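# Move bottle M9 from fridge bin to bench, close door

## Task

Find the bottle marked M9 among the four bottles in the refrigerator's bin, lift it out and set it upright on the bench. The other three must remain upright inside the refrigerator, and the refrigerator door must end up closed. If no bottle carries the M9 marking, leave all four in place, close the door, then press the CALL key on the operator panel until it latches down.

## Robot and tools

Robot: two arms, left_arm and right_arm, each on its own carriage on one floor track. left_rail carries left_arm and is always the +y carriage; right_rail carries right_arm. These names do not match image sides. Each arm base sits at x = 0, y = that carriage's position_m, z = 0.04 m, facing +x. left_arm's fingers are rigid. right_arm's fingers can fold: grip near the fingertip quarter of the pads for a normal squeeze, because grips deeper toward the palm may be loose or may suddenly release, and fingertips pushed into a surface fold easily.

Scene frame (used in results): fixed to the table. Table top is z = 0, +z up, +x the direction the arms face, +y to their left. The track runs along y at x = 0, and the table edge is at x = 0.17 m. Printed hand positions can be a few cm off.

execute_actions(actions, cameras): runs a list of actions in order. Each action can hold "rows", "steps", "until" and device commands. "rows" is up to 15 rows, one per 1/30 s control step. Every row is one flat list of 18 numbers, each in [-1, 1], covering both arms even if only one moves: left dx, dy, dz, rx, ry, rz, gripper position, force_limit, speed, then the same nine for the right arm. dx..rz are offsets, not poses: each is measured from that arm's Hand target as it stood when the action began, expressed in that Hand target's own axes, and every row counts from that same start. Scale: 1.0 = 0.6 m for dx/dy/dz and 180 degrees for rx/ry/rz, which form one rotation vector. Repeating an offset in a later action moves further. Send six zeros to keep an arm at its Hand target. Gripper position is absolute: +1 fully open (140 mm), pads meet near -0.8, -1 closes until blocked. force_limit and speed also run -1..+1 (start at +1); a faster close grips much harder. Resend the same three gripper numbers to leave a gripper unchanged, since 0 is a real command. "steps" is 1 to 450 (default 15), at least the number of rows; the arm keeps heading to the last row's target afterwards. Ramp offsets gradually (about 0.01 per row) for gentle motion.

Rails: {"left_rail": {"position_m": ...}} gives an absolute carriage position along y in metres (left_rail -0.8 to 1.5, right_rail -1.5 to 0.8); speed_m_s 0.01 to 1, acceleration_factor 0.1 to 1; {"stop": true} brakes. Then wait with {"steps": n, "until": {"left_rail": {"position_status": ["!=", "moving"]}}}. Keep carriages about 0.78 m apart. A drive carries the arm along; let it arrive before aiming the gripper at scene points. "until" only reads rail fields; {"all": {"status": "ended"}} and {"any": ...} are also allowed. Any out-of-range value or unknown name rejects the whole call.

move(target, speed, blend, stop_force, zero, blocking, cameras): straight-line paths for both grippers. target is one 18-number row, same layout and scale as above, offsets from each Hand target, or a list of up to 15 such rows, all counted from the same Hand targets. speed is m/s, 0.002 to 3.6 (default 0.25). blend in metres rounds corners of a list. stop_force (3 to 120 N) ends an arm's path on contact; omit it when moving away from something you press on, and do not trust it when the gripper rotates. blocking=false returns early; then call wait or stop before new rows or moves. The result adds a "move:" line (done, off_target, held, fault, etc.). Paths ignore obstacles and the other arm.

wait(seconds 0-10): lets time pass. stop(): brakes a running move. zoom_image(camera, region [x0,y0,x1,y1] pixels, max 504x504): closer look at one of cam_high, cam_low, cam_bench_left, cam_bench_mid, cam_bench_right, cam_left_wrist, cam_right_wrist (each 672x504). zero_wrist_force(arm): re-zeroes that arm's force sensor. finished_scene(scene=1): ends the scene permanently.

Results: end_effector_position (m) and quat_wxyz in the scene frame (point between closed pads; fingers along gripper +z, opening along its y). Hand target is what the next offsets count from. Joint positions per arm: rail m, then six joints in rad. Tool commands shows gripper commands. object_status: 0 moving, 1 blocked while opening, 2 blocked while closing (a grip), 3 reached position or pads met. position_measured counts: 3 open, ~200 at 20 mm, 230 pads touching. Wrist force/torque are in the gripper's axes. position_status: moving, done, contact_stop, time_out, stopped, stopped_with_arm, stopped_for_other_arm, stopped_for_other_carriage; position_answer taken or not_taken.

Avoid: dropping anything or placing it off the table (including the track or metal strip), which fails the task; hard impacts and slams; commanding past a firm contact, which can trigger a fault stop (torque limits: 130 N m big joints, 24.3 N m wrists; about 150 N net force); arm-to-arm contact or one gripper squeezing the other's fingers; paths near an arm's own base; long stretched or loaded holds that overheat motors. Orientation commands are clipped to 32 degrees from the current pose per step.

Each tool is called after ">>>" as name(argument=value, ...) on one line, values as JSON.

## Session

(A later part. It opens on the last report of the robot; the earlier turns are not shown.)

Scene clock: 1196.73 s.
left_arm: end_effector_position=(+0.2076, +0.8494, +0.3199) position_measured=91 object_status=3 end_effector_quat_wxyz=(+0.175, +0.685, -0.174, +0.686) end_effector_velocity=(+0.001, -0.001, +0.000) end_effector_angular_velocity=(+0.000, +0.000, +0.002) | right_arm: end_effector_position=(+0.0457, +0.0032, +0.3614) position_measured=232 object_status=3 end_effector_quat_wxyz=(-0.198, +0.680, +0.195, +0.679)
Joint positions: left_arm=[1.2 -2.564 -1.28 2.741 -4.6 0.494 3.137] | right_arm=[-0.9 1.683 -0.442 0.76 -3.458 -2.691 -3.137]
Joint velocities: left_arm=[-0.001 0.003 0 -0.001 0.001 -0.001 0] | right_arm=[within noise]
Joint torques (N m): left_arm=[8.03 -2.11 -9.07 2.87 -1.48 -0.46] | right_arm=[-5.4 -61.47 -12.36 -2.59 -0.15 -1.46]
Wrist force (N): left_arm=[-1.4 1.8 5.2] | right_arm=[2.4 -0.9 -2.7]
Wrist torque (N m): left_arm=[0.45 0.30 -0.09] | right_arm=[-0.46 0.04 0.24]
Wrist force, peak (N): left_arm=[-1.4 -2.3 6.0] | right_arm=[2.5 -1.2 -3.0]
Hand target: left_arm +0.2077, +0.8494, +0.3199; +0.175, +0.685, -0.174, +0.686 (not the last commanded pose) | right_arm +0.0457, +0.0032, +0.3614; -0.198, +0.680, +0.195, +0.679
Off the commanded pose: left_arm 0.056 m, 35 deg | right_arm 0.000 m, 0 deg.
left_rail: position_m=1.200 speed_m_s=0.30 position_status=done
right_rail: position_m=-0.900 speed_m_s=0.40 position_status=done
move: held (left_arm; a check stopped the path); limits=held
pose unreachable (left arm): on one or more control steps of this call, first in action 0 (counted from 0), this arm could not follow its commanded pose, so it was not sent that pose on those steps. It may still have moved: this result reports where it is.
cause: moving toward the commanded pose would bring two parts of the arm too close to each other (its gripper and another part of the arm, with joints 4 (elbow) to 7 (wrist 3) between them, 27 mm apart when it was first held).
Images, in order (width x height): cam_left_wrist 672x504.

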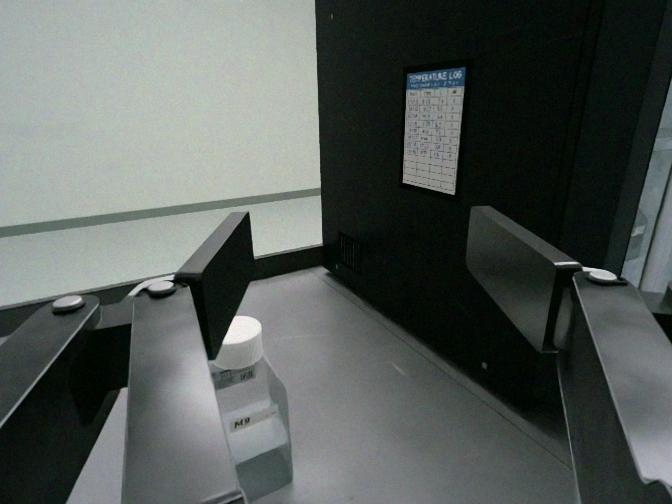

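>>> move(target=[0,0.259,-0.025,-0.174,0,0,0.3,0.3,-1,0,0,0,0,0,0,-1,-0.5,-0.5], speed=0.2, cameras=["cam_left_wrist"])

>>> zoom_image(camera="cam_left_wrist", region=[250, 50, 550, 400])

Scene clock: 1205.23 s.
left_arm: end_effector_position=(+0.1202, +0.7200, +0.3202) position_measured=91 object_status=3 end_effector_quat_wxyz=(+0.354, +0.612, -0.352, +0.613) | right_arm: end_effector_position=(+0.0457, +0.0032, +0.3614) position_measured=232 object_status=3 end_effector_quat_wxyz=(-0.198, +0.680, +0.195, +0.679)
Joint positions: left_arm=[1.2 -2.412 -1.278 2.732 -4.606 -0.204 3.151] | right_arm=[-0.9 1.683 -0.442 0.76 -3.458 -2.691 -3.137]
Joint torques (N m): left_arm=[7.3 -4.92 -11.89 -1.91 -1.56 1.79] | right_arm=[-8.55 -69.42 -12.11 -2.52 1.98 -0.38]
Wrist force (N): left_arm=[-1.1 1.9 5.0] | right_arm=[2.1 -0.9 -3.0]
Wrist torque (N m): left_arm=[0.47 0.24 -0.13] | right_arm=[-0.46 0.09 0.24]
Wrist force, peak (N): left_arm=[-1.4 2.2 5.4] | right_arm=[2.5 -0.8 -3.1]
Hand target: left_arm +0.1202, +0.7200, +0.3202; +0.354, +0.612, -0.352, +0.613 | right_arm +0.0457, +0.0032, +0.3614; -0.198, +0.680, +0.195, +0.679
Off the commanded pose: left_arm 0.000 m, 0 deg | right_arm 0.000 m, 0 deg.
left_rail: position_m=1.200 speed_m_s=0.30 position_status=done
right_rail: position_m=-0.900 speed_m_s=0.40 position_status=done
move: done
Images, in order (width x height): cam_left_wrist 672x504.

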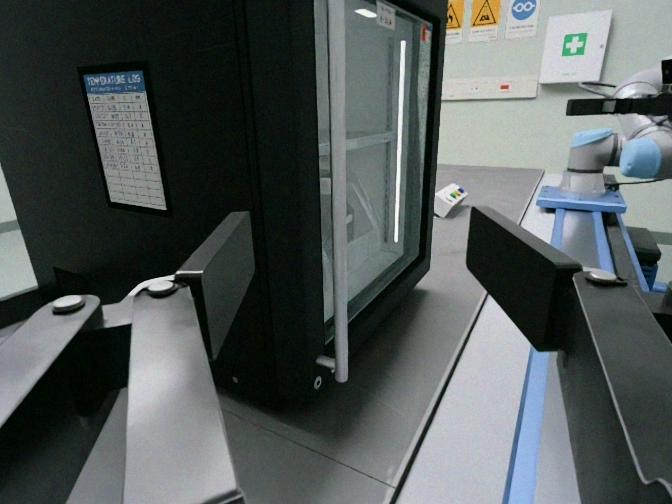

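Scaled by 1.440 from the camera's 672x504 image, which has a finer 960x720 frame.

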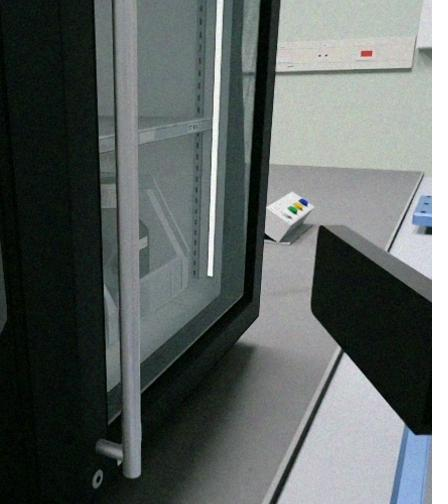

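>>> finished_scene()

The scene is finished: the task was done.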